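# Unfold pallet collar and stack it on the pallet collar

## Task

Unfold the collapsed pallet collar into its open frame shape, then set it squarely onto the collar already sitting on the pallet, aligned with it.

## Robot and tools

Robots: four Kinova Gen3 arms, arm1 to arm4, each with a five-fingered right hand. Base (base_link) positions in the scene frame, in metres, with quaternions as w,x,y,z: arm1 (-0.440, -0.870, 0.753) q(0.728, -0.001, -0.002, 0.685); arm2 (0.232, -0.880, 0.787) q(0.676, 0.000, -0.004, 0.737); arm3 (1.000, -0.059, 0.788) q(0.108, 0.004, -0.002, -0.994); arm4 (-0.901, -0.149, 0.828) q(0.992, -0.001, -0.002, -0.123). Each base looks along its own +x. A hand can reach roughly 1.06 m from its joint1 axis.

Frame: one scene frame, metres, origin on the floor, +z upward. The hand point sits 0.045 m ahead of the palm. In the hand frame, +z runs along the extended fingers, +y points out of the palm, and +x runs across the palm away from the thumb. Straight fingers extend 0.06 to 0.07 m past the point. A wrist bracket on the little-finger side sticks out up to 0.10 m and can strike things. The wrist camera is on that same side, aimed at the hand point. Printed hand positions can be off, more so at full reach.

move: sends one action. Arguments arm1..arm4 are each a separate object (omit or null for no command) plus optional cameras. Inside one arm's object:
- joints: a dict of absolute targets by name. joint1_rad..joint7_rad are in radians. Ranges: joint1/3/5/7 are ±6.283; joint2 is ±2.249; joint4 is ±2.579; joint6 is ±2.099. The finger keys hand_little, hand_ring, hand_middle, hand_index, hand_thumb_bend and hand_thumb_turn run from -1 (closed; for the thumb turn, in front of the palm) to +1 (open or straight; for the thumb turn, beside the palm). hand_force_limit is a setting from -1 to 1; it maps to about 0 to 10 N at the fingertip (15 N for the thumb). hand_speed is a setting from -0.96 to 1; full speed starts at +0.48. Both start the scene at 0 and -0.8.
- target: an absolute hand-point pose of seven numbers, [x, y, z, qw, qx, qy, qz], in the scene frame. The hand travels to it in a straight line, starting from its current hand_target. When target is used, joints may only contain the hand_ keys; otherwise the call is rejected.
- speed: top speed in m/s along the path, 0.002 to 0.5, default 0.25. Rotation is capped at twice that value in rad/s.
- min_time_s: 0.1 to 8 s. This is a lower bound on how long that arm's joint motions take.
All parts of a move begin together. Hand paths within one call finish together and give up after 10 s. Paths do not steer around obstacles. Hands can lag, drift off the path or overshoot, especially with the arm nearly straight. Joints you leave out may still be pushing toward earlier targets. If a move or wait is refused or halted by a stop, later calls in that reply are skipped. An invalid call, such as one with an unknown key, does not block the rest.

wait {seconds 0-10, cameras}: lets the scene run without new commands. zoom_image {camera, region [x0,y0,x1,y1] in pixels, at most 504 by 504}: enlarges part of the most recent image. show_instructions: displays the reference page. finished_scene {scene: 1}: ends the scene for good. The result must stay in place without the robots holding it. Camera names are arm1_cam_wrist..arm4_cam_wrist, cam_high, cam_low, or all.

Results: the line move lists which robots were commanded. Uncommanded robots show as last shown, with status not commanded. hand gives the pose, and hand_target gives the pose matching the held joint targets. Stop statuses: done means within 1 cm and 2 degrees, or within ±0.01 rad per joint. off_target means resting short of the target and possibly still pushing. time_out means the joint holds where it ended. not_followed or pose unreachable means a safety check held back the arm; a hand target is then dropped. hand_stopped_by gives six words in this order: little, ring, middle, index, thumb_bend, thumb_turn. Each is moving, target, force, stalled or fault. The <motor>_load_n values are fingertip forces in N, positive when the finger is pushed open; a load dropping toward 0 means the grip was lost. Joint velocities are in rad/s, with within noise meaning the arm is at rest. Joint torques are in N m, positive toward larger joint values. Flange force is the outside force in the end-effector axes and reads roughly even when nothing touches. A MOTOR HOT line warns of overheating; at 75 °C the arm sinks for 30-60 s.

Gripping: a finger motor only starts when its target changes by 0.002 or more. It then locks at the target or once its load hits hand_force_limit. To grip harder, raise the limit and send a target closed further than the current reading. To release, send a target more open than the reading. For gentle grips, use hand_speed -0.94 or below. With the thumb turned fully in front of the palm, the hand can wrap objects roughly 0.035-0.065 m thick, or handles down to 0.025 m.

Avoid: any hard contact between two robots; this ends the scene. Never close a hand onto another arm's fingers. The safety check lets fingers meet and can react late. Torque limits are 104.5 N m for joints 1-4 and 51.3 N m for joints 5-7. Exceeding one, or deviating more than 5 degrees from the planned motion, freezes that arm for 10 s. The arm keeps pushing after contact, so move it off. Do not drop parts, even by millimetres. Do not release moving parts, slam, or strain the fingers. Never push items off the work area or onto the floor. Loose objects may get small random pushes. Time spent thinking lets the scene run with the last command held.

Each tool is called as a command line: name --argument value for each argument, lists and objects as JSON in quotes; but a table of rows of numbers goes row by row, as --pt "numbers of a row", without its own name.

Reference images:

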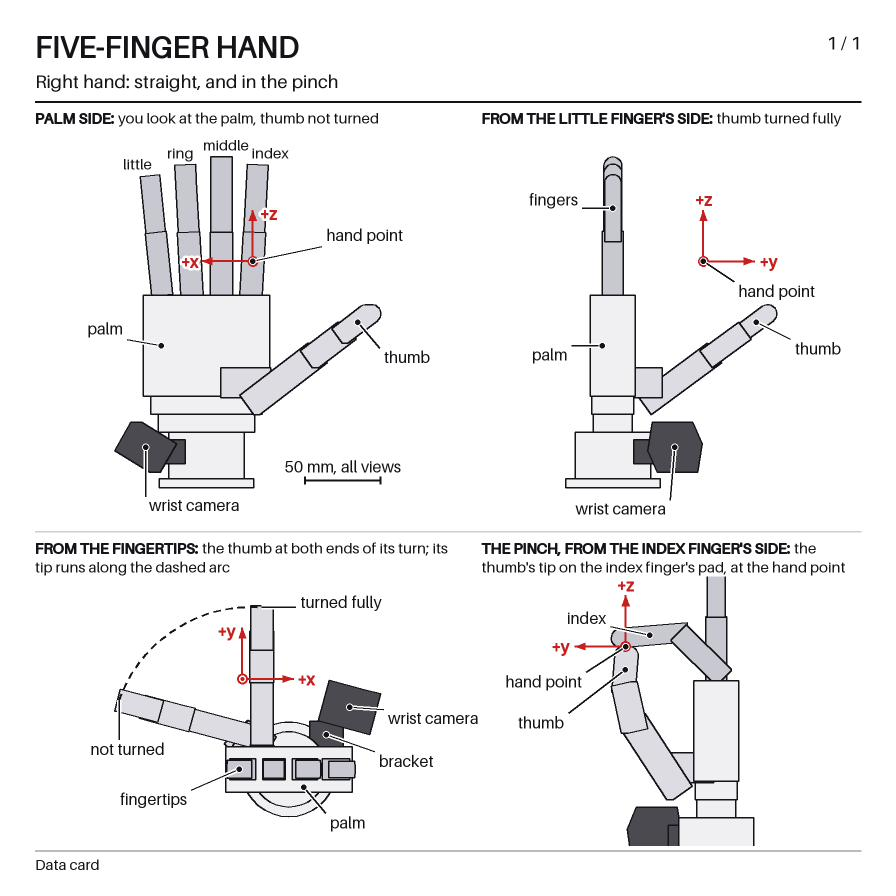

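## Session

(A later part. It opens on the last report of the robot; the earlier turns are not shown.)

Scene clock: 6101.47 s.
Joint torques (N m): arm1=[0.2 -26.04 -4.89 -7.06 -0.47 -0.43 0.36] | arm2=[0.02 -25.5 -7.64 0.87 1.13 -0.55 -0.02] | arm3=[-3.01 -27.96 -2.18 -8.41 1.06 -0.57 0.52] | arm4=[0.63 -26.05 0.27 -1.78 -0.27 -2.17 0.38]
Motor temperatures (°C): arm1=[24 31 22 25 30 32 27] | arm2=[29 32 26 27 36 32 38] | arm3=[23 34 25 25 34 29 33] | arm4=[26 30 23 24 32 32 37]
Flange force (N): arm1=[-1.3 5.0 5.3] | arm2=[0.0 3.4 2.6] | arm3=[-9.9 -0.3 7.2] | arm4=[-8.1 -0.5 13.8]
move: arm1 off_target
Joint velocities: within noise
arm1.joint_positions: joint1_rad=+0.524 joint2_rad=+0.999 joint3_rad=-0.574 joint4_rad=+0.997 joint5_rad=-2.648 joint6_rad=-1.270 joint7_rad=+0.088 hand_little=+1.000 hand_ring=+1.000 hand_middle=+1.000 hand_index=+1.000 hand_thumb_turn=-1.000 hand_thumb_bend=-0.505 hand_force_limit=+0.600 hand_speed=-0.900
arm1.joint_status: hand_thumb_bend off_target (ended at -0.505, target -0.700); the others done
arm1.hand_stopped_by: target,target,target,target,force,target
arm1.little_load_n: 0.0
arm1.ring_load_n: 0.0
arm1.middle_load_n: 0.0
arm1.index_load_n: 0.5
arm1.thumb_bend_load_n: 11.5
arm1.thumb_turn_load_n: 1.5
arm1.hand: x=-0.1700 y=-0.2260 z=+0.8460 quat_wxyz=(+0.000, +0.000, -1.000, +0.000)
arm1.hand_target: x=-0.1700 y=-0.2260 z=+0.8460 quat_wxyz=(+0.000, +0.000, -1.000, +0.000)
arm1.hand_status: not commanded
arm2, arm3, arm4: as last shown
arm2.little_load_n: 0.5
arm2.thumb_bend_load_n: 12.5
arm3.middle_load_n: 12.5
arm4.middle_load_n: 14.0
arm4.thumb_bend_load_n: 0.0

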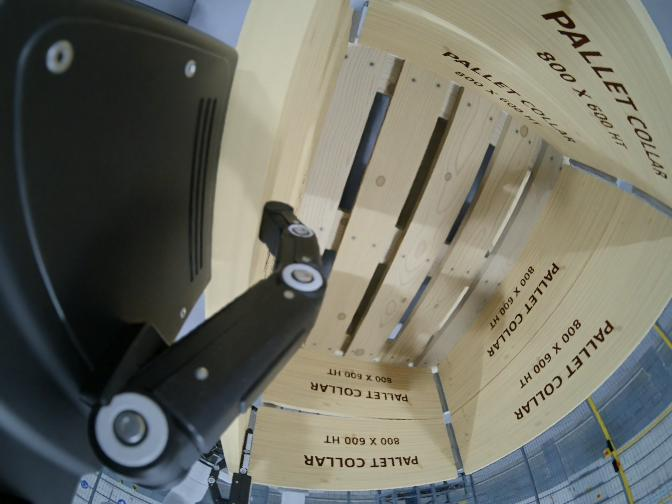

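move --arm1 '{"target":[-0.1700,-0.2260,0.8475,0,0,1,0],"speed":0.01}' --cameras '[]'

Scene clock: 6104.40 s.
Joint torques (N m): arm1=[1.2 -28.95 -4.58 -7.48 -0.22 -1.54 0.24] | arm2=[-0.84 -24.07 -7.4 1.12 0.73 -0.7 -0.08] | arm3=[-2.77 -27.75 -2 -8.3 1.1 -0.64 0.53] | arm4=[-0.02 -25.17 -0.49 -2.14 -0.36 -2.17 0.36]
Motor temperatures (°C): arm1=[24 31 22 25 30 32 27] | arm2=[29 32 26 27 36 32 38] | arm3=[23 34 25 25 34 29 33] | arm4=[26 30 23 24 32 32 37]
Flange force (N): arm1=[-1.0 8.1 10.8] | arm2=[1.5 2.7 0.4] | arm3=[-9.7 -0.6 6.8] | arm4=[-7.6 -1.3 10.6]
move: arm1 done
Joint velocities: within noise
arm1.joint_positions: joint1_rad=+0.524 joint2_rad=+0.997 joint3_rad=-0.575 joint4_rad=+0.995 joint5_rad=-2.648 joint6_rad=-1.273 joint7_rad=+0.088 hand_little=+1.000 hand_ring=+1.000 hand_middle=+1.000 hand_index=+1.000 hand_thumb_turn=-1.000 hand_thumb_bend=-0.505 hand_force_limit=+0.600 hand_speed=-0.900
arm1.joint_status: not commanded
arm1.hand_stopped_by: target,target,target,target,force,target
arm1.little_load_n: 0.0
arm1.ring_load_n: 0.0
arm1.middle_load_n: 0.0
arm1.index_load_n: 0.5
arm1.thumb_bend_load_n: 12.0
arm1.thumb_turn_load_n: 1.5
arm1.hand: x=-0.1700 y=-0.2260 z=+0.8475 quat_wxyz=(+0.000, +0.000, -1.000, +0.000)
arm1.hand_target: x=-0.1700 y=-0.2260 z=+0.8475 quat_wxyz=(+0.000, +0.000, -1.000, +0.000)
arm1.hand_status: done (0.000 m and 0.0 deg from the pose sent, 0.001 m and 0.0 deg at the start)
arm2, arm3, arm4: as last shown
arm2.little_load_n: 0.0
arm3.middle_load_n: 12.0
arm4.middle_load_n: 13.0
arm4.index_load_n: 0.5
arm4.thumb_turn_load_n: 0.5

move --cameras '["cam_low","cam_high"]'

zoom_image --camera "cam_low" --region '[95, 160, 135, 220]'

zoom_image --camera "cam_low" --region '[100, 150, 260, 270]'

zoom_image --camera "cam_high" --region '[190, 190, 470, 250]'

Scene clock: 6120.87 s.
Joint torques (N m): arm1=[1.25 -28.86 -4.61 -7.56 -0.17 -1.57 0.23] | arm2=[-0.91 -24.03 -7.52 1.13 0.7 -0.7 -0.11] | arm3=[-2.75 -27.74 -2.02 -8.29 1.07 -0.64 0.52] | arm4=[-0.02 -25.26 -0.44 -2.11 -0.36 -2.23 0.36]
Motor temperatures (°C): arm1=[24 31 22 25 30 32 27] | arm2=[29 32 26 27 36 32 38] | arm3=[23 34 25 25 34 29 33] | arm4=[26 30 23 24 32 32 37]
Flange force (N): arm1=[-0.7 7.5 10.9] | arm2=[1.7 2.6 0.5] | arm3=[-9.8 -0.6 6.8] | arm4=[-7.6 -1.3 10.9]
Joint velocities: within noise
arm1.joint_positions: joint1_rad=+0.524 joint2_rad=+0.997 joint3_rad=-0.575 joint4_rad=+0.995 joint5_rad=-2.648 joint6_rad=-1.273 joint7_rad=+0.088 hand_little=+1.000 hand_ring=+1.000 hand_middle=+1.000 hand_index=+1.000 hand_thumb_turn=-1.000 hand_thumb_bend=-0.505 hand_force_limit=+0.600 hand_speed=-0.900
arm1.joint_status: not commanded
arm1.hand_stopped_by: target,target,target,target,force,target
arm1.little_load_n: 0.0
arm1.ring_load_n: 0.0
arm1.middle_load_n: 0.0
arm1.index_load_n: 0.5
arm1.thumb_bend_load_n: 11.5
arm1.thumb_turn_load_n: 1.5
arm1.hand: x=-0.1700 y=-0.2260 z=+0.8475 quat_wxyz=(+0.000, +0.000, -1.000, +0.000) (m; scene frame)
arm1.hand_target: x=-0.1700 y=-0.2260 z=+0.8475 quat_wxyz=(+0.000, +0.000, -1.000, +0.000) (m; scene frame)
arm1.hand_status: done (0.000 m and 0.0 deg from the pose sent, 0.001 m and 0.0 deg at the start)
arm2.joint_positions: joint1_rad=+0.544 joint2_rad=+1.536 joint3_rad=-1.890 joint4_rad=+0.999 joint5_rad=+1.694 joint6_rad=+1.887 joint7_rad=-0.545 hand_little=+1.000 hand_ring=+1.000 hand_middle=+1.000 hand_index=+1.000 hand_thumb_turn=-1.000 hand_thumb_bend=-0.518 hand_force_limit=+1.000 hand_speed=-0.900
arm2.joint_status: not commanded
arm2.hand_stopped_by: target,target,fault,target,force,target
arm2.little_load_n: 0.0
arm2.ring_load_n: 0.0
arm2.middle_load_n: 0.0
arm2.index_load_n: 0.0
arm2.thumb_bend_load_n: 12.5
arm2.thumb_turn_load_n: 1.5
arm2.hand: x=+0.2401 y=-0.3170 z=+0.8476 quat_wxyz=(+0.015, +1.000, -0.006, +0.000) (m; scene frame)
arm2.hand_target: x=+0.2401 y=-0.3170 z=+0.8476 quat_wxyz=(+0.015, +1.000, -0.006, +0.000) (m; scene frame)
arm2.hand_status: not commanded
arm3.joint_positions: joint1_rad=-0.335 joint2_rad=+1.211 joint3_rad=-0.168 joint4_rad=+1.186 joint5_rad=-2.415 joint6_rad=-0.820 joint7_rad=+4.367 hand_little=+1.000 hand_ring=+1.000 hand_middle=+0.051 hand_index=+1.000 hand_thumb_turn=+1.000 hand_thumb_bend=+0.934 hand_force_limit=+0.500 hand_speed=+0.300
arm3.joint_status: not commanded
arm3.hand_stopped_by: target,target,target,target,target,target
arm3.little_load_n: 0.0
arm3.ring_load_n: 0.0
arm3.middle_load_n: 12.5
arm3.index_load_n: 0.0
arm3.thumb_bend_load_n: 0.0
arm3.thumb_turn_load_n: 0.0
arm3.hand: x=+0.3985 y=-0.2564 z=+0.7066 quat_wxyz=(+0.066, +0.377, -0.910, -0.160) (m; scene frame)
arm3.hand_target: x=+0.3985 y=-0.2564 z=+0.7066 quat_wxyz=(+0.066, +0.377, -0.910, -0.160) (m; scene frame)
arm3.hand_status: not commanded
arm4.joint_positions: joint1_rad=+0.070 joint2_rad=+1.142 joint3_rad=+0.217 joint4_rad=+1.757 joint5_rad=+1.760 joint6_rad=-0.530 joint7_rad=-3.790 hand_little=+1.000 hand_ring=+1.000 hand_middle=+0.052 hand_index=+1.000 hand_thumb_turn=+1.000 hand_thumb_bend=+1.000 hand_force_limit=+0.500 hand_speed=+0.300
arm4.joint_status: not commanded
arm4.hand_stopped_by: target,target,target,target,target,target
arm4.little_load_n: 0.0
arm4.ring_load_n: 0.0
arm4.middle_load_n: 13.0
arm4.index_load_n: 0.0
arm4.thumb_bend_load_n: 0.0
arm4.thumb_turn_load_n: 0.0
arm4.hand: x=-0.3577 y=-0.2793 z=+0.7120 quat_wxyz=(-0.066, -0.377, -0.910, -0.160) (m; scene frame)
arm4.hand_target: x=-0.3577 y=-0.2793 z=+0.7120 quat_wxyz=(-0.066, -0.377, -0.910, -0.160) (m; scene frame)
arm4.hand_status: not commanded
pictures: cam_high, cam_low

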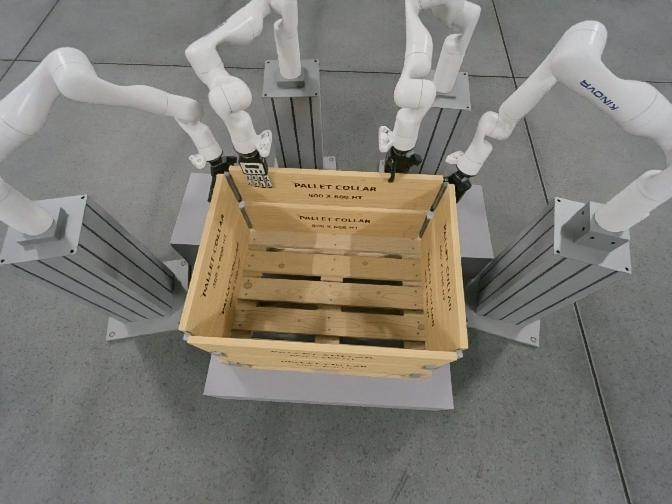

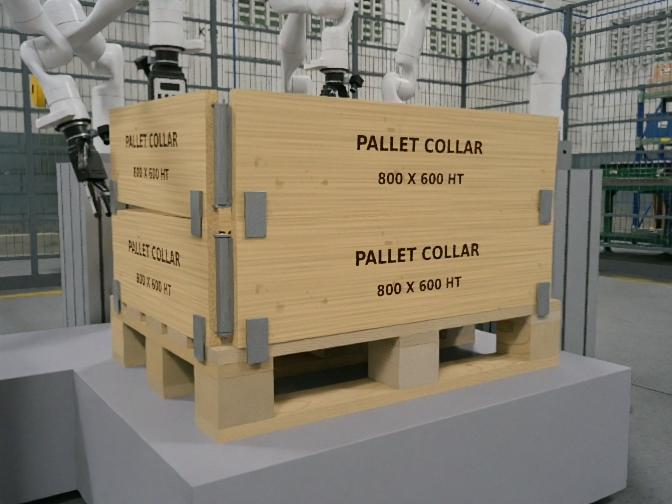

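Scaled by 8.400.

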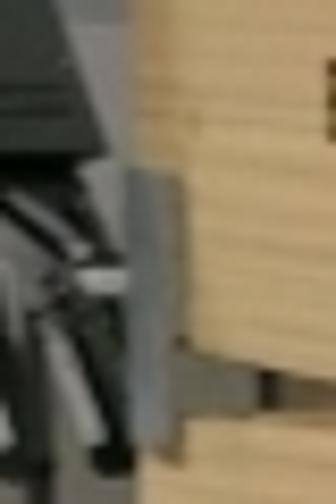

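Scaled by 3.150.

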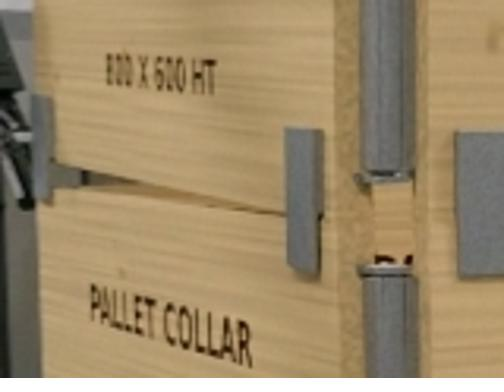

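Scaled by 1.800.

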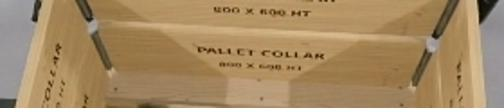

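move --arm1 '{"target":[-0.1700,-0.2278,0.8428,0,0,0.99999,0.00436],"speed":0.01}' --arm2 '{"target":[0.2401,-0.3189,0.8424,0.0110,0.99992,-0.0057,-0.0001],"speed":0.01}' --arm3 '{"target":[0.3985,-0.2570,0.7015,-0.0664,-0.3769,0.9099,0.1604],"speed":0.01}' --arm4 '{"target":[-0.3577,-0.2799,0.7069,0.0664,0.3769,0.9099,0.1604],"speed":0.01}' --cameras '["cam_low","cam_high","arm3_cam_wrist","arm4_cam_wrist"]'

zoom_image --camera "cam_low" --region '[95, 160, 135, 220]'

zoom_image --camera "cam_high" --region '[400, 165, 470, 235]'

zoom_image --camera "cam_high" --region '[205, 160, 275, 230]'

Scene clock: 6148.97 s.
Joint torques (N m): arm1=[0.68 -28.28 -5.04 -7.48 -0.39 -1.08 0.32] | arm2=[-0.18 -24.73 -7.74 1.32 0.55 0.11 -0.13] | arm3=[-3.09 -27.39 -2.32 -8.39 0.98 -0.33 0.56] | arm4=[0.48 -25.37 0.2 -2.19 -0.36 -1.89 0.31]
Motor temperatures (°C): arm1=[24 31 22 25 30 32 27] | arm2=[29 32 26 27 36 32 38] | arm3=[23 34 26 25 34 29 33] | arm4=[26 30 23 24 32 32 37]
Flange force (N): arm1=[-1.2 6.7 10.0] | arm2=[0.7 -0.5 2.5] | arm3=[-10.7 0.0 5.8] | arm4=[-6.7 -0.8 11.3]
move: arm1 done; arm2 done; arm3 done; arm4 done
Joint velocities: within noise
arm1.joint_positions: joint1_rad=+0.532 joint2_rad=+0.993 joint3_rad=-0.575 joint4_rad=+1.025 joint5_rad=-2.646 joint6_rad=-1.242 joint7_rad=+0.083 hand_little=+1.000 hand_ring=+1.000 hand_middle=+1.000 hand_index=+1.000 hand_thumb_turn=-1.000 hand_thumb_bend=-0.505 hand_force_limit=+0.600 hand_speed=-0.900
arm1.joint_status: not commanded
arm1.hand_stopped_by: target,target,target,target,force,target
arm1.little_load_n: 0.0
arm1.ring_load_n: 0.0
arm1.middle_load_n: 0.0
arm1.index_load_n: 0.5
arm1.thumb_bend_load_n: 11.5
arm1.thumb_turn_load_n: 1.5
arm1.hand: x=-0.1700 y=-0.2278 z=+0.8428 quat_wxyz=(+0.000, +0.000, -1.000, -0.004)
arm1.hand_target: x=-0.1700 y=-0.2278 z=+0.8428 quat_wxyz=(+0.000, +0.000, -1.000, -0.004)
arm1.hand_status: done (0.000 m and 0.0 deg from the pose sent, 0.005 m and 0.5 deg at the start)
arm2.joint_positions: joint1_rad=+0.556 joint2_rad=+1.546 joint3_rad=-1.890 joint4_rad=+1.029 joint5_rad=+1.698 joint6_rad=+1.878 joint7_rad=-0.560 hand_little=+1.000 hand_ring=+1.000 hand_middle=+1.000 hand_index=+1.000 hand_thumb_turn=-1.000 hand_thumb_bend=-0.518 hand_force_limit=+1.000 hand_speed=-0.900
arm2.joint_status: not commanded
arm2.hand_stopped_by: target,target,fault,target,force,target
arm2.little_load_n: 0.0
arm2.ring_load_n: 0.0
arm2.middle_load_n: 0.0
arm2.index_load_n: 0.0
arm2.thumb_bend_load_n: 12.0
arm2.thumb_turn_load_n: 2.0
arm2.hand: x=+0.2401 y=-0.3189 z=+0.8424 quat_wxyz=(+0.011, +1.000, -0.006, +0.000)
arm2.hand_target: x=+0.2401 y=-0.3189 z=+0.8424 quat_wxyz=(+0.011, +1.000, -0.006, +0.000)
arm2.hand_status: done (0.000 m and 0.0 deg from the pose sent, 0.006 m and 0.5 deg at the start)
arm3.joint_positions: joint1_rad=-0.337 joint2_rad=+1.221 joint3_rad=-0.166 joint4_rad=+1.181 joint5_rad=-2.413 joint6_rad=-0.816 joint7_rad=+4.363 hand_little=+1.000 hand_ring=+1.000 hand_middle=+0.051 hand_index=+1.000 hand_thumb_turn=+1.000 hand_thumb_bend=+0.934 hand_force_limit=+0.500 hand_speed=+0.300
arm3.joint_status: not commanded
arm3.hand_stopped_by: target,target,target,target,target,target
arm3.little_load_n: 0.0
arm3.ring_load_n: 0.0
arm3.middle_load_n: 11.0
arm3.index_load_n: 0.0
arm3.thumb_bend_load_n: 0.0
arm3.thumb_turn_load_n: 0.0
arm3.hand: x=+0.3985 y=-0.2570 z=+0.7015 quat_wxyz=(+0.066, +0.377, -0.910, -0.160)
arm3.hand_target: x=+0.3985 y=-0.2570 z=+0.7015 quat_wxyz=(+0.066, +0.377, -0.910, -0.160)
arm3.hand_status: done (0.000 m and 0.0 deg from the pose sent, 0.005 m and 0.0 deg at the start)
arm4.joint_positions: joint1_rad=+0.074 joint2_rad=+1.153 joint3_rad=+0.212 joint4_rad=+1.751 joint5_rad=+1.752 joint6_rad=-0.526 joint7_rad=-3.780 hand_little=+1.000 hand_ring=+1.000 hand_middle=+0.052 hand_index=+1.000 hand_thumb_turn=+1.000 hand_thumb_bend=+1.000 hand_force_limit=+0.500 hand_speed=+0.300
arm4.joint_status: not commanded
arm4.hand_stopped_by: target,target,target,target,target,target
arm4.little_load_n: 0.0
arm4.ring_load_n: 0.0
arm4.middle_load_n: 12.5
arm4.index_load_n: 0.0
arm4.thumb_bend_load_n: 0.0
arm4.thumb_turn_load_n: -0.5
arm4.hand: x=-0.3577 y=-0.2799 z=+0.7069 quat_wxyz=(-0.066, -0.377, -0.910, -0.160)
arm4.hand_target: x=-0.3577 y=-0.2799 z=+0.7069 quat_wxyz=(-0.066, -0.377, -0.910, -0.160)
arm4.hand_status: done (0.000 m and 0.0 deg from the pose sent, 0.005 m and 0.0 deg at the start)
pictures: arm3_cam_wrist, arm4_cam_wrist, cam_high, cam_low

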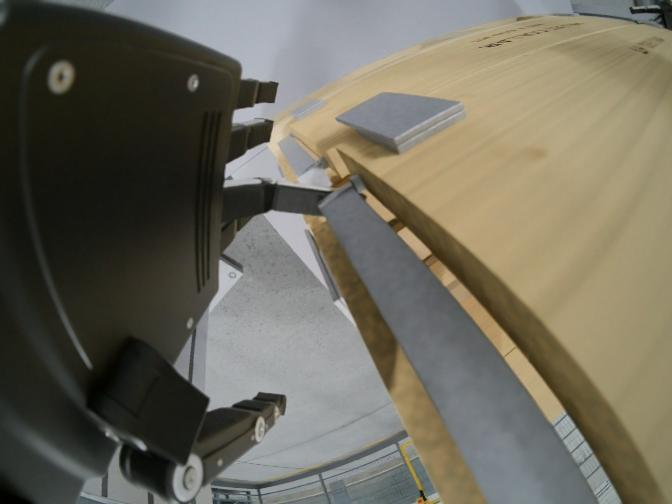

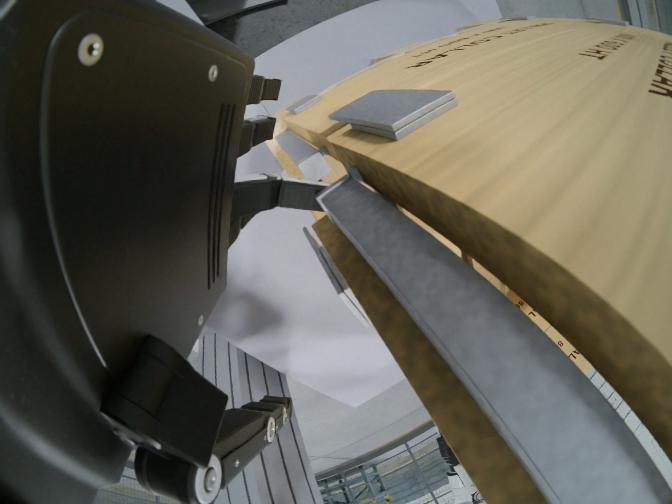

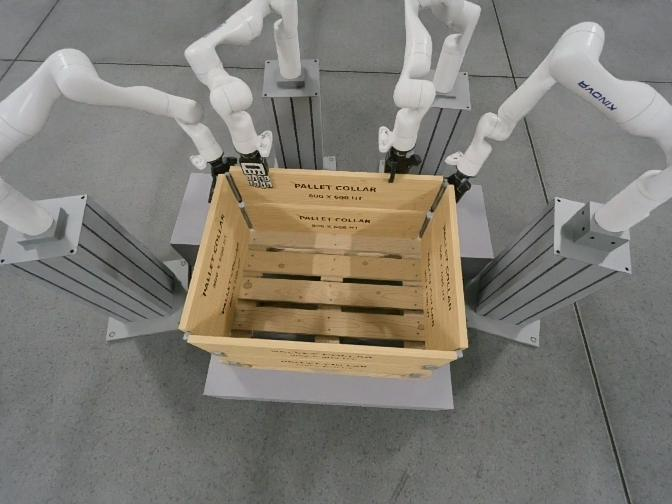

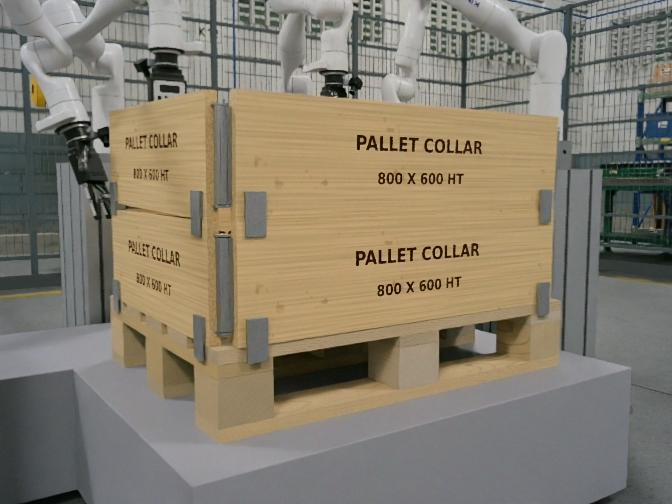

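Scaled by 8.400.

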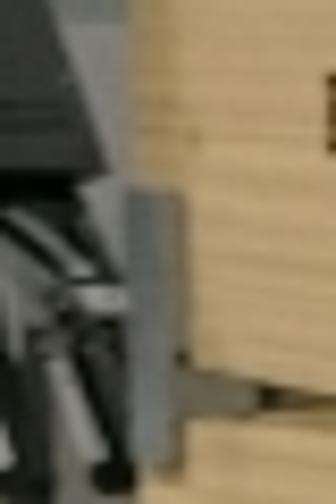

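Scaled by 7.200.

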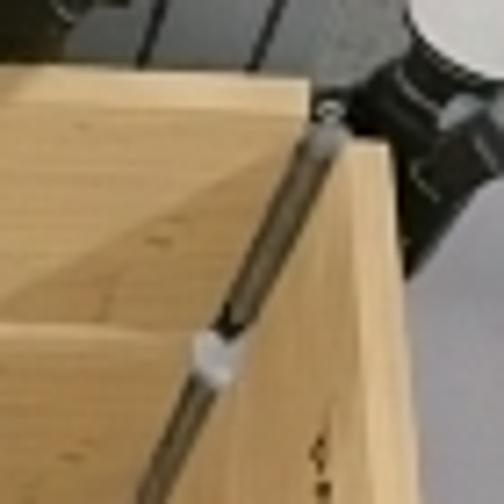

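Scaled by 7.200.

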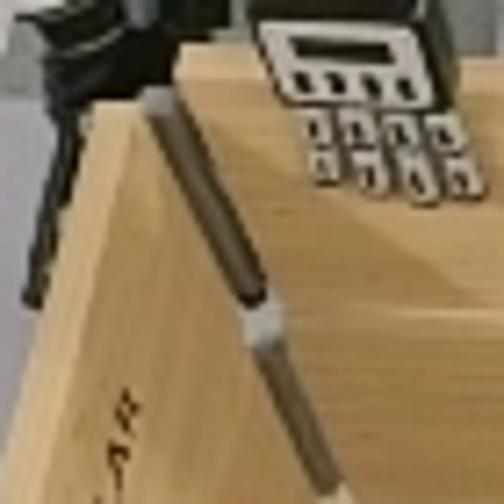

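move --arm1 '{"target":[-0.1700,-0.2296,0.8381,0,0,0.99996,0.00872],"speed":0.01}' --arm2 '{"target":[0.2401,-0.3208,0.8371,0.0066,0.99996,-0.0057,-0.0001],"speed":0.01}' --arm3 '{"target":[0.3985,-0.2575,0.6965,-0.0664,-0.3769,0.9099,0.1604],"speed":0.01}' --arm4 '{"target":[-0.3577,-0.2804,0.7018,0.0664,0.3769,0.9099,0.1604],"speed":0.01}' --cameras '["cam_low","cam_high"]'

zoom_image --camera "cam_low" --region '[95, 160, 135, 220]'

zoom_image --camera "cam_high" --region '[400, 165, 470, 235]'

zoom_image --camera "cam_high" --region '[205, 160, 275, 230]'

Scene clock: 6157.83 s.
Joint torques (N m): arm1=[0.64 -27.83 -5.11 -7.37 -0.34 -0.93 0.31] | arm2=[-0.12 -24.93 -8.07 1.4 0.36 0.47 -0.17] | arm3=[-3.55 -27.36 -2.7 -8.4 0.91 -0.13 0.59] | arm4=[0.94 -25.33 0.58 -2.12 -0.38 -1.61 0.29]
Motor temperatures (°C): arm1=[24 31 22 25 30 32 27] | arm2=[29 32 26 27 36 32 38] | arm3=[23 34 26 25 34 29 33] | arm4=[26 30 23 24 32 32 37]
Flange force (N): arm1=[-1.2 6.3 9.5] | arm2=[0.7 -1.4 3.7] | arm3=[-11.0 0.6 5.7] | arm4=[-6.7 0.0 11.4]
move: arm1 done; arm2 done; arm3 done; arm4 done
Joint velocities: within noise
arm1.joint_positions: joint1_rad=+0.541 joint2_rad=+0.989 joint3_rad=-0.576 joint4_rad=+1.053 joint5_rad=-2.643 joint6_rad=-1.211 joint7_rad=+0.077 hand_little=+1.000 hand_ring=+1.000 hand_middle=+1.000 hand_index=+1.000 hand_thumb_turn=-1.000 hand_thumb_bend=-0.505 hand_force_limit=+0.600 hand_speed=-0.900
arm1.joint_status: not commanded
arm1.hand_stopped_by: target,target,target,target,force,target
arm1.little_load_n: 0.0
arm1.ring_load_n: 0.0
arm1.middle_load_n: 0.0
arm1.index_load_n: 0.5
arm1.thumb_bend_load_n: 11.0
arm1.thumb_turn_load_n: 1.5
arm1.hand: x=-0.1700 y=-0.2296 z=+0.8381 quat_wxyz=(+0.000, +0.000, -1.000, -0.009)
arm1.hand_target: x=-0.1700 y=-0.2296 z=+0.8381 quat_wxyz=(+0.000, +0.000, -1.000, -0.009)
arm1.hand_status: done (0.000 m and 0.0 deg from the pose sent, 0.005 m and 0.5 deg at the start)
arm2.joint_positions: joint1_rad=+0.567 joint2_rad=+1.556 joint3_rad=-1.889 joint4_rad=+1.058 joint5_rad=+1.703 joint6_rad=+1.868 joint7_rad=-0.575 hand_little=+1.000 hand_ring=+1.000 hand_middle=+1.000 hand_index=+1.000 hand_thumb_turn=-1.000 hand_thumb_bend=-0.518 hand_force_limit=+1.000 hand_speed=-0.900
arm2.joint_status: not commanded
arm2.hand_stopped_by: target,target,fault,target,force,target
arm2.little_load_n: 0.0
arm2.ring_load_n: 0.0
arm2.middle_load_n: 0.0
arm2.index_load_n: 0.0
arm2.thumb_bend_load_n: 12.5
arm2.thumb_turn_load_n: 1.5
arm2.hand: x=+0.2401 y=-0.3208 z=+0.8371 quat_wxyz=(+0.007, +1.000, -0.006, +0.000)
arm2.hand_target: x=+0.2401 y=-0.3208 z=+0.8371 quat_wxyz=(+0.007, +1.000, -0.006, +0.000)
arm2.hand_status: done (0.000 m and 0.0 deg from the pose sent, 0.006 m and 0.5 deg at the start)
arm3.joint_positions: joint1_rad=-0.338 joint2_rad=+1.231 joint3_rad=-0.164 joint4_rad=+1.176 joint5_rad=-2.412 joint6_rad=-0.811 joint7_rad=+4.360 hand_little=+1.000 hand_ring=+1.000 hand_middle=+0.051 hand_index=+1.000 hand_thumb_turn=+1.000 hand_thumb_bend=+0.934 hand_force_limit=+0.500 hand_speed=+0.300
arm3.joint_status: not commanded
arm3.hand_stopped_by: target,target,target,target,target,target
arm3.little_load_n: 0.0
arm3.ring_load_n: 0.0
arm3.middle_load_n: 11.0
arm3.index_load_n: 0.0
arm3.thumb_bend_load_n: 0.0
arm3.thumb_turn_load_n: 0.0
arm3.hand: x=+0.3985 y=-0.2575 z=+0.6965 quat_wxyz=(+0.066, +0.377, -0.910, -0.160)
arm3.hand_target: x=+0.3985 y=-0.2575 z=+0.6965 quat_wxyz=(+0.066, +0.377, -0.910, -0.160)
arm3.hand_status: done (0.000 m and 0.0 deg from the pose sent, 0.005 m and 0.0 deg at the start)
arm4.joint_positions: joint1_rad=+0.079 joint2_rad=+1.165 joint3_rad=+0.206 joint4_rad=+1.745 joint5_rad=+1.744 joint6_rad=-0.521 joint7_rad=-3.769 hand_little=+1.000 hand_ring=+1.000 hand_middle=+0.052 hand_index=+1.000 hand_thumb_turn=+1.000 hand_thumb_bend=+1.000 hand_force_limit=+0.500 hand_speed=+0.300
arm4.joint_status: not commanded
arm4.hand_stopped_by: target,target,target,target,target,target
arm4.little_load_n: 0.0
arm4.ring_load_n: 0.0
arm4.middle_load_n: 12.0
arm4.index_load_n: 0.0
arm4.thumb_bend_load_n: 0.0
arm4.thumb_turn_load_n: 0.0
arm4.hand: x=-0.3577 y=-0.2804 z=+0.7018 quat_wxyz=(-0.066, -0.377, -0.910, -0.160)
arm4.hand_target: x=-0.3577 y=-0.2804 z=+0.7018 quat_wxyz=(-0.066, -0.377, -0.910, -0.160)
arm4.hand_status: done (0.000 m and 0.0 deg from the pose sent, 0.005 m and 0.0 deg at the start)
pictures: cam_high, cam_low

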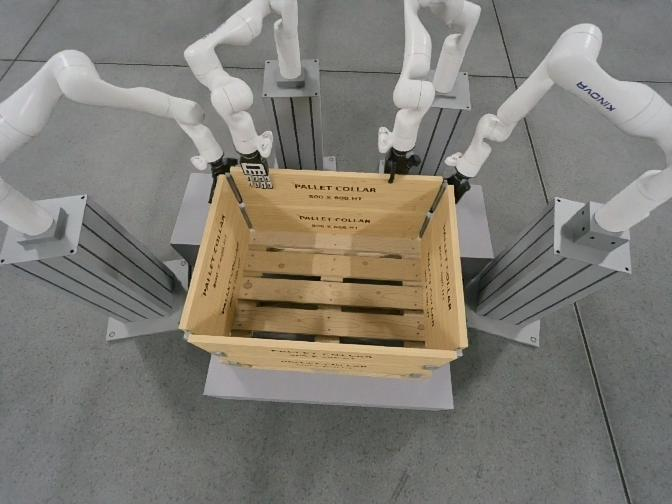

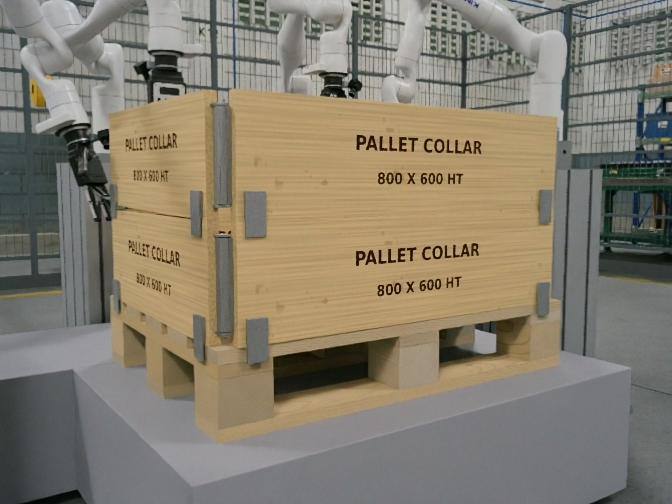

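Scaled by 8.400.

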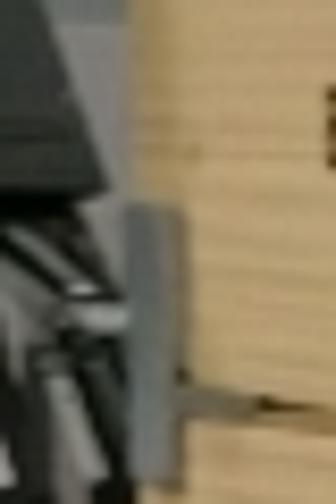

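Scaled by 7.200.

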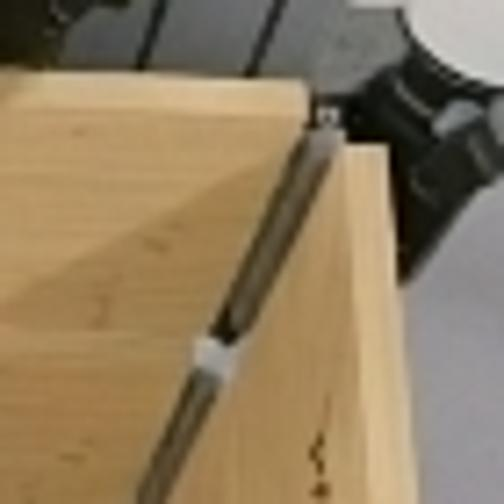

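Scaled by 7.200.

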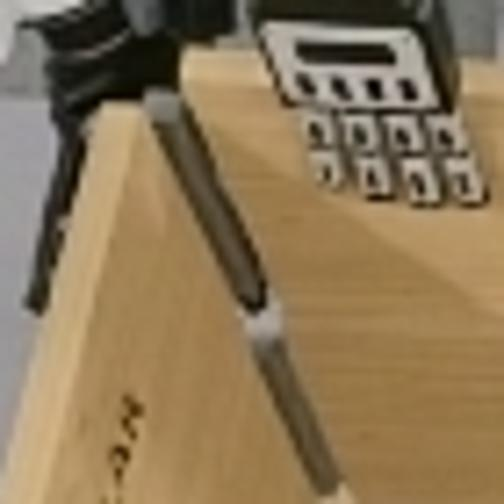

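move --arm1 '{"target":[-0.1700,-0.2314,0.8334,0,0,0.99991,0.01309],"speed":0.01}' --arm2 '{"target":[0.2401,-0.3227,0.8318,0.0022,0.99998,-0.0057,-0.0001],"speed":0.01}' --arm3 '{"target":[0.3985,-0.2579,0.6914,-0.0664,-0.3769,0.9099,0.1604],"speed":0.01}' --arm4 '{"target":[-0.3577,-0.2808,0.6967,0.0664,0.3769,0.9099,0.1604],"speed":0.01}' --cameras '["cam_low","cam_high"]'

zoom_image --camera "cam_low" --region '[95, 160, 135, 220]'

zoom_image --camera "cam_high" --region '[400, 165, 470, 235]'

zoom_image --camera "cam_high" --region '[205, 160, 275, 230]'

Scene clock: 6167.07 s.
Joint torques (N m): arm1=[0.44 -27.41 -5.24 -7.58 -0.27 -0.45 0.37] | arm2=[-0.14 -25.41 -8.61 1.37 0.55 0.33 -0.13] | arm3=[-3.03 -26.88 -2.32 -8.12 0.92 -0.28 0.56] | arm4=[0.74 -25.2 0.32 -1.84 -0.25 -1.77 0.31]
Motor temperatures (°C): arm1=[24 31 22 25 30 32 27] | arm2=[29 32 26 27 36 32 38] | arm3=[23 34 25 25 34 29 33] | arm4=[26 30 23 24 32 32 37]
Flange force (N): arm1=[-0.9 5.0 8.7] | arm2=[0.7 -0.6 4.7] | arm3=[-10.7 0.2 4.8] | arm4=[-6.9 -0.2 11.4]
move: arm1 done; arm2 done; arm3 done; arm4 done
Joint velocities: within noise
arm1.joint_positions: joint1_rad=+0.549 joint2_rad=+0.986 joint3_rad=-0.577 joint4_rad=+1.081 joint5_rad=-2.640 joint6_rad=-1.181 joint7_rad=+0.071 hand_little=+1.000 hand_ring=+1.000 hand_middle=+1.000 hand_index=+1.000 hand_thumb_turn=-1.000 hand_thumb_bend=-0.505 hand_force_limit=+0.600 hand_speed=-0.900
arm1.joint_status: not commanded
arm1.hand_stopped_by: target,target,target,target,force,target
arm1.little_load_n: 0.0
arm1.ring_load_n: 0.0
arm1.middle_load_n: 0.0
arm1.index_load_n: 0.5
arm1.thumb_bend_load_n: 11.0
arm1.thumb_turn_load_n: 1.5
arm1.hand: x=-0.1700 y=-0.2314 z=+0.8334 quat_wxyz=(+0.000, +0.000, -1.000, -0.013)
arm1.hand_target: x=-0.1700 y=-0.2314 z=+0.8334 quat_wxyz=(+0.000, +0.000, -1.000, -0.013)
arm1.hand_status: done (0.000 m and 0.0 deg from the pose sent, 0.005 m and 0.5 deg at the start)
arm2.joint_positions: joint1_rad=+0.578 joint2_rad=+1.566 joint3_rad=-1.888 joint4_rad=+1.086 joint5_rad=+1.708 joint6_rad=+1.859 joint7_rad=-0.589 hand_little=+1.000 hand_ring=+1.000 hand_middle=+1.000 hand_index=+1.000 hand_thumb_turn=-1.000 hand_thumb_bend=-0.518 hand_force_limit=+1.000 hand_speed=-0.900
arm2.joint_status: not commanded
arm2.hand_stopped_by: target,target,fault,target,force,target
arm2.little_load_n: 0.0
arm2.ring_load_n: 0.0
arm2.middle_load_n: 0.0
arm2.index_load_n: 0.0
arm2.thumb_bend_load_n: 12.0
arm2.thumb_turn_load_n: 1.5
arm2.hand: x=+0.2401 y=-0.3227 z=+0.8318 quat_wxyz=(+0.002, +1.000, -0.006, +0.000)
arm2.hand_target: x=+0.2401 y=-0.3227 z=+0.8318 quat_wxyz=(+0.002, +1.000, -0.006, +0.000)
arm2.hand_status: done (0.000 m and 0.0 deg from the pose sent, 0.006 m and 0.5 deg at the start)
arm3.joint_positions: joint1_rad=-0.340 joint2_rad=+1.241 joint3_rad=-0.162 joint4_rad=+1.171 joint5_rad=-2.410 joint6_rad=-0.807 joint7_rad=+4.357 hand_little=+1.000 hand_ring=+1.000 hand_middle=+0.051 hand_index=+1.000 hand_thumb_turn=+1.000 hand_thumb_bend=+0.934 hand_force_limit=+0.500 hand_speed=+0.300
arm3.joint_status: not commanded
arm3.hand_stopped_by: target,target,target,target,target,target
arm3.little_load_n: 0.0
arm3.ring_load_n: 0.0
arm3.middle_load_n: 10.5
arm3.index_load_n: 0.0
arm3.thumb_bend_load_n: 0.0
arm3.thumb_turn_load_n: 0.0
arm3.hand: x=+0.3985 y=-0.2579 z=+0.6914 quat_wxyz=(+0.066, +0.377, -0.910, -0.160)
arm3.hand_target: x=+0.3985 y=-0.2579 z=+0.6914 quat_wxyz=(+0.066, +0.377, -0.910, -0.160)
arm3.hand_status: done (0.000 m and 0.0 deg from the pose sent, 0.005 m and 0.0 deg at the start)
arm4.joint_positions: joint1_rad=+0.083 joint2_rad=+1.176 joint3_rad=+0.201 joint4_rad=+1.739 joint5_rad=+1.736 joint6_rad=-0.516 joint7_rad=-3.759 hand_little=+1.000 hand_ring=+1.000 hand_middle=+0.052 hand_index=+1.000 hand_thumb_turn=+1.000 hand_thumb_bend=+1.000 hand_force_limit=+0.500 hand_speed=+0.300
arm4.joint_status: not commanded
arm4.hand_stopped_by: target,target,target,target,target,target
arm4.little_load_n: 0.0
arm4.ring_load_n: 0.0
arm4.middle_load_n: 12.0
arm4.index_load_n: 0.0
arm4.thumb_bend_load_n: -0.5
arm4.thumb_turn_load_n: 0.0
arm4.hand: x=-0.3577 y=-0.2808 z=+0.6967 quat_wxyz=(-0.066, -0.377, -0.910, -0.160)
arm4.hand_target: x=-0.3577 y=-0.2808 z=+0.6967 quat_wxyz=(-0.066, -0.377, -0.910, -0.160)
arm4.hand_status: done (0.000 m and 0.0 deg from the pose sent, 0.005 m and 0.0 deg at the start)
pictures: cam_high, cam_low

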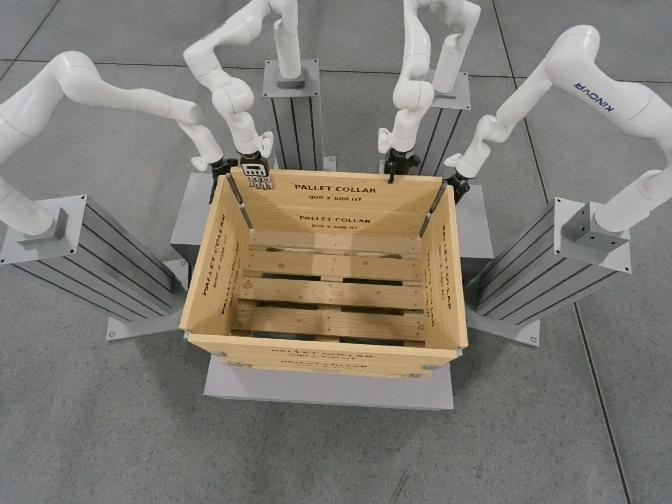

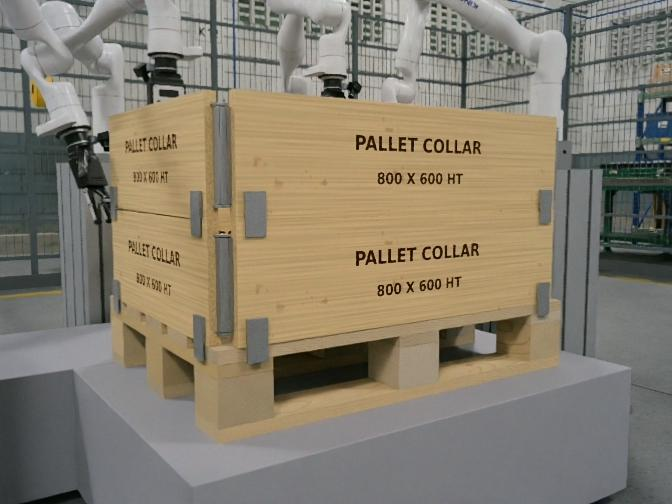

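Scaled by 8.400.

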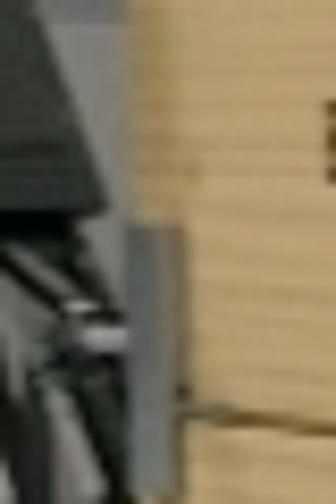

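Scaled by 7.200.

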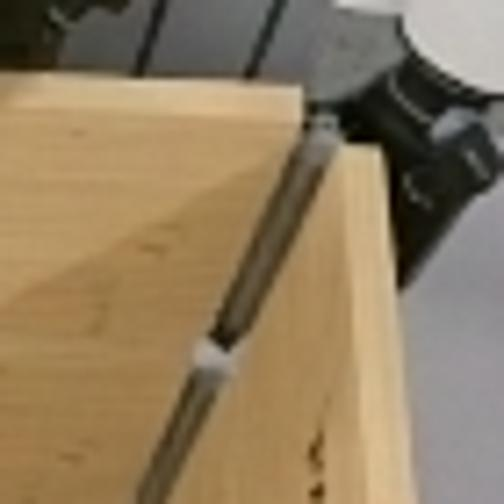

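Scaled by 7.200.

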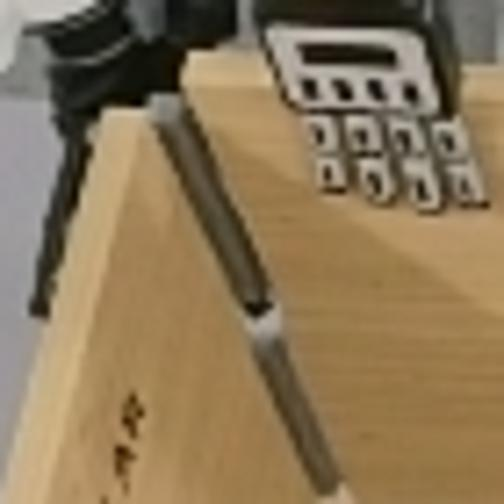

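move --arm1 '{"target":[-0.1700,-0.2323,0.8310,0,0,0.99988,0.01527],"speed":0.01}' --arm2 '{"target":[0.2401,-0.3236,0.8291,0.0000,0.99998,-0.0057,-0.0001],"speed":0.01}' --arm3 '{"target":[0.3985,-0.2581,0.6889,-0.0664,-0.3769,0.9099,0.1604],"speed":0.01}' --arm4 '{"target":[-0.3577,-0.2810,0.6942,0.0664,0.3769,0.9099,0.1604],"speed":0.01}' --cameras '["cam_low"]'

zoom_image --camera "cam_low" --region '[95, 160, 225, 270]'

Scene clock: 6174.00 s.
Joint torques (N m): arm1=[0.49 -27.17 -5.16 -7.43 -0.33 -0.58 0.29] | arm2=[-0.27 -25.08 -8.48 1.38 0.51 0.28 -0.18] | arm3=[-3.35 -27.02 -2.57 -8.08 0.81 -0.24 0.55] | arm4=[0.94 -25.34 0.48 -1.83 -0.25 -1.74 0.3]
Motor temperatures (°C): arm1=[24 31 22 25 30 32 27] | arm2=[29 32 26 27 36 32 38] | arm3=[23 34 25 25 34 29 33] | arm4=[26 30 23 24 32 32 37]
Flange force (N): arm1=[-0.9 4.8 8.7] | arm2=[0.9 -0.5 4.3] | arm3=[-10.7 0.7 5.2] | arm4=[-6.8 0.1 11.9]
move: arm1 done; arm2 done; arm3 done; arm4 done
Joint velocities: within noise
arm1.joint_positions: joint1_rad=+0.554 joint2_rad=+0.985 joint3_rad=-0.577 joint4_rad=+1.095 joint5_rad=-2.638 joint6_rad=-1.166 joint7_rad=+0.068 hand_little=+1.000 hand_ring=+1.000 hand_middle=+1.000 hand_index=+1.000 hand_thumb_turn=-1.000 hand_thumb_bend=-0.505 hand_force_limit=+0.600 hand_speed=-0.900
arm1.joint_status: not commanded
arm1.hand_stopped_by: target,target,target,target,force,target
arm1.little_load_n: 0.0
arm1.ring_load_n: 0.0
arm1.middle_load_n: 0.0
arm1.index_load_n: 1.0
arm1.thumb_bend_load_n: 11.0
arm1.thumb_turn_load_n: 1.5
arm1.hand: x=-0.1700 y=-0.2323 z=+0.8310 quat_wxyz=(+0.000, +0.000, -1.000, -0.015)
arm1.hand_target: x=-0.1700 y=-0.2323 z=+0.8310 quat_wxyz=(+0.000, +0.000, -1.000, -0.015)
arm1.hand_status: done (0.000 m and 0.0 deg from the pose sent, 0.003 m and 0.2 deg at the start)
arm2.joint_positions: joint1_rad=+0.583 joint2_rad=+1.571 joint3_rad=-1.888 joint4_rad=+1.100 joint5_rad=+1.711 joint6_rad=+1.854 joint7_rad=-0.596 hand_little=+1.000 hand_ring=+1.000 hand_middle=+1.000 hand_index=+1.000 hand_thumb_turn=-1.000 hand_thumb_bend=-0.518 hand_force_limit=+1.000 hand_speed=-0.900
arm2.joint_status: not commanded
arm2.hand_stopped_by: target,target,fault,target,force,target
arm2.little_load_n: 0.0
arm2.ring_load_n: 0.0
arm2.middle_load_n: 0.0
arm2.index_load_n: 0.0
arm2.thumb_bend_load_n: 12.5
arm2.thumb_turn_load_n: 1.5
arm2.hand: x=+0.2401 y=-0.3236 z=+0.8291 quat_wxyz=(+0.000, +1.000, -0.006, +0.000)
arm2.hand_target: x=+0.2401 y=-0.3236 z=+0.8291 quat_wxyz=(+0.000, +1.000, -0.006, +0.000)
arm2.hand_status: done (0.000 m and 0.0 deg from the pose sent, 0.003 m and 0.3 deg at the start)
arm3.joint_positions: joint1_rad=-0.341 joint2_rad=+1.246 joint3_rad=-0.161 joint4_rad=+1.168 joint5_rad=-2.409 joint6_rad=-0.805 joint7_rad=+4.355 hand_little=+1.000 hand_ring=+1.000 hand_middle=+0.051 hand_index=+1.000 hand_thumb_turn=+1.000 hand_thumb_bend=+0.934 hand_force_limit=+0.500 hand_speed=+0.300
arm3.joint_status: not commanded
arm3.hand_stopped_by: target,target,target,target,target,target
arm3.little_load_n: 0.0
arm3.ring_load_n: 0.0
arm3.middle_load_n: 10.0
arm3.index_load_n: 0.0
arm3.thumb_bend_load_n: 0.0
arm3.thumb_turn_load_n: 0.0
arm3.hand: x=+0.3985 y=-0.2581 z=+0.6889 quat_wxyz=(+0.066, +0.377, -0.910, -0.160)
arm3.hand_target: x=+0.3985 y=-0.2581 z=+0.6889 quat_wxyz=(+0.066, +0.377, -0.910, -0.160)
arm3.hand_status: done (0.000 m and 0.0 deg from the pose sent, 0.003 m and 0.0 deg at the start)
arm4.joint_positions: joint1_rad=+0.085 joint2_rad=+1.182 joint3_rad=+0.198 joint4_rad=+1.736 joint5_rad=+1.732 joint6_rad=-0.514 joint7_rad=-3.754 hand_little=+1.000 hand_ring=+1.000 hand_middle=+0.052 hand_index=+1.000 hand_thumb_turn=+1.000 hand_thumb_bend=+1.000 hand_force_limit=+0.500 hand_speed=+0.300
arm4.joint_status: not commanded
arm4.hand_stopped_by: target,target,target,target,target,target
arm4.little_load_n: 0.0
arm4.ring_load_n: 0.0
arm4.middle_load_n: 11.5
arm4.index_load_n: 0.0
arm4.thumb_bend_load_n: 0.0
arm4.thumb_turn_load_n: 0.0
arm4.hand: x=-0.3577 y=-0.2810 z=+0.6942 quat_wxyz=(-0.066, -0.377, -0.910, -0.160)
arm4.hand_target: x=-0.3577 y=-0.2810 z=+0.6942 quat_wxyz=(-0.066, -0.377, -0.910, -0.160)
arm4.hand_status: done (0.000 m and 0.0 deg from the pose sent, 0.003 m and 0.0 deg at the start)

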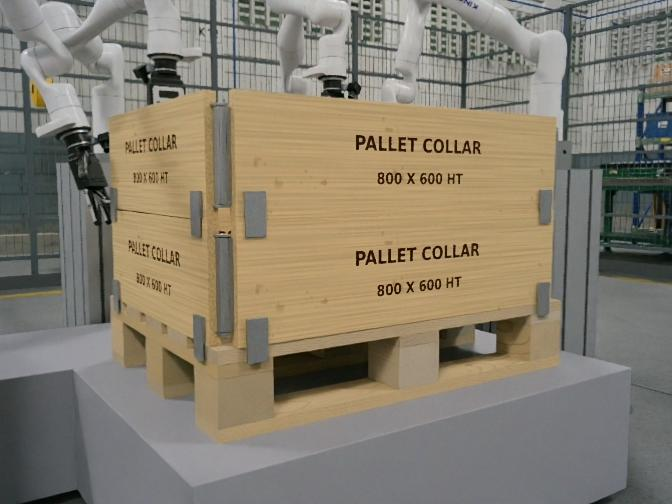

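Scaled by 3.877.

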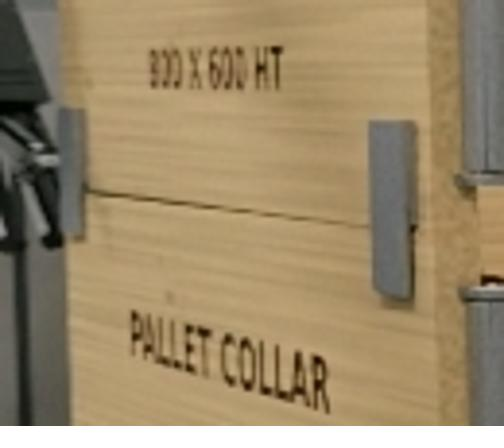

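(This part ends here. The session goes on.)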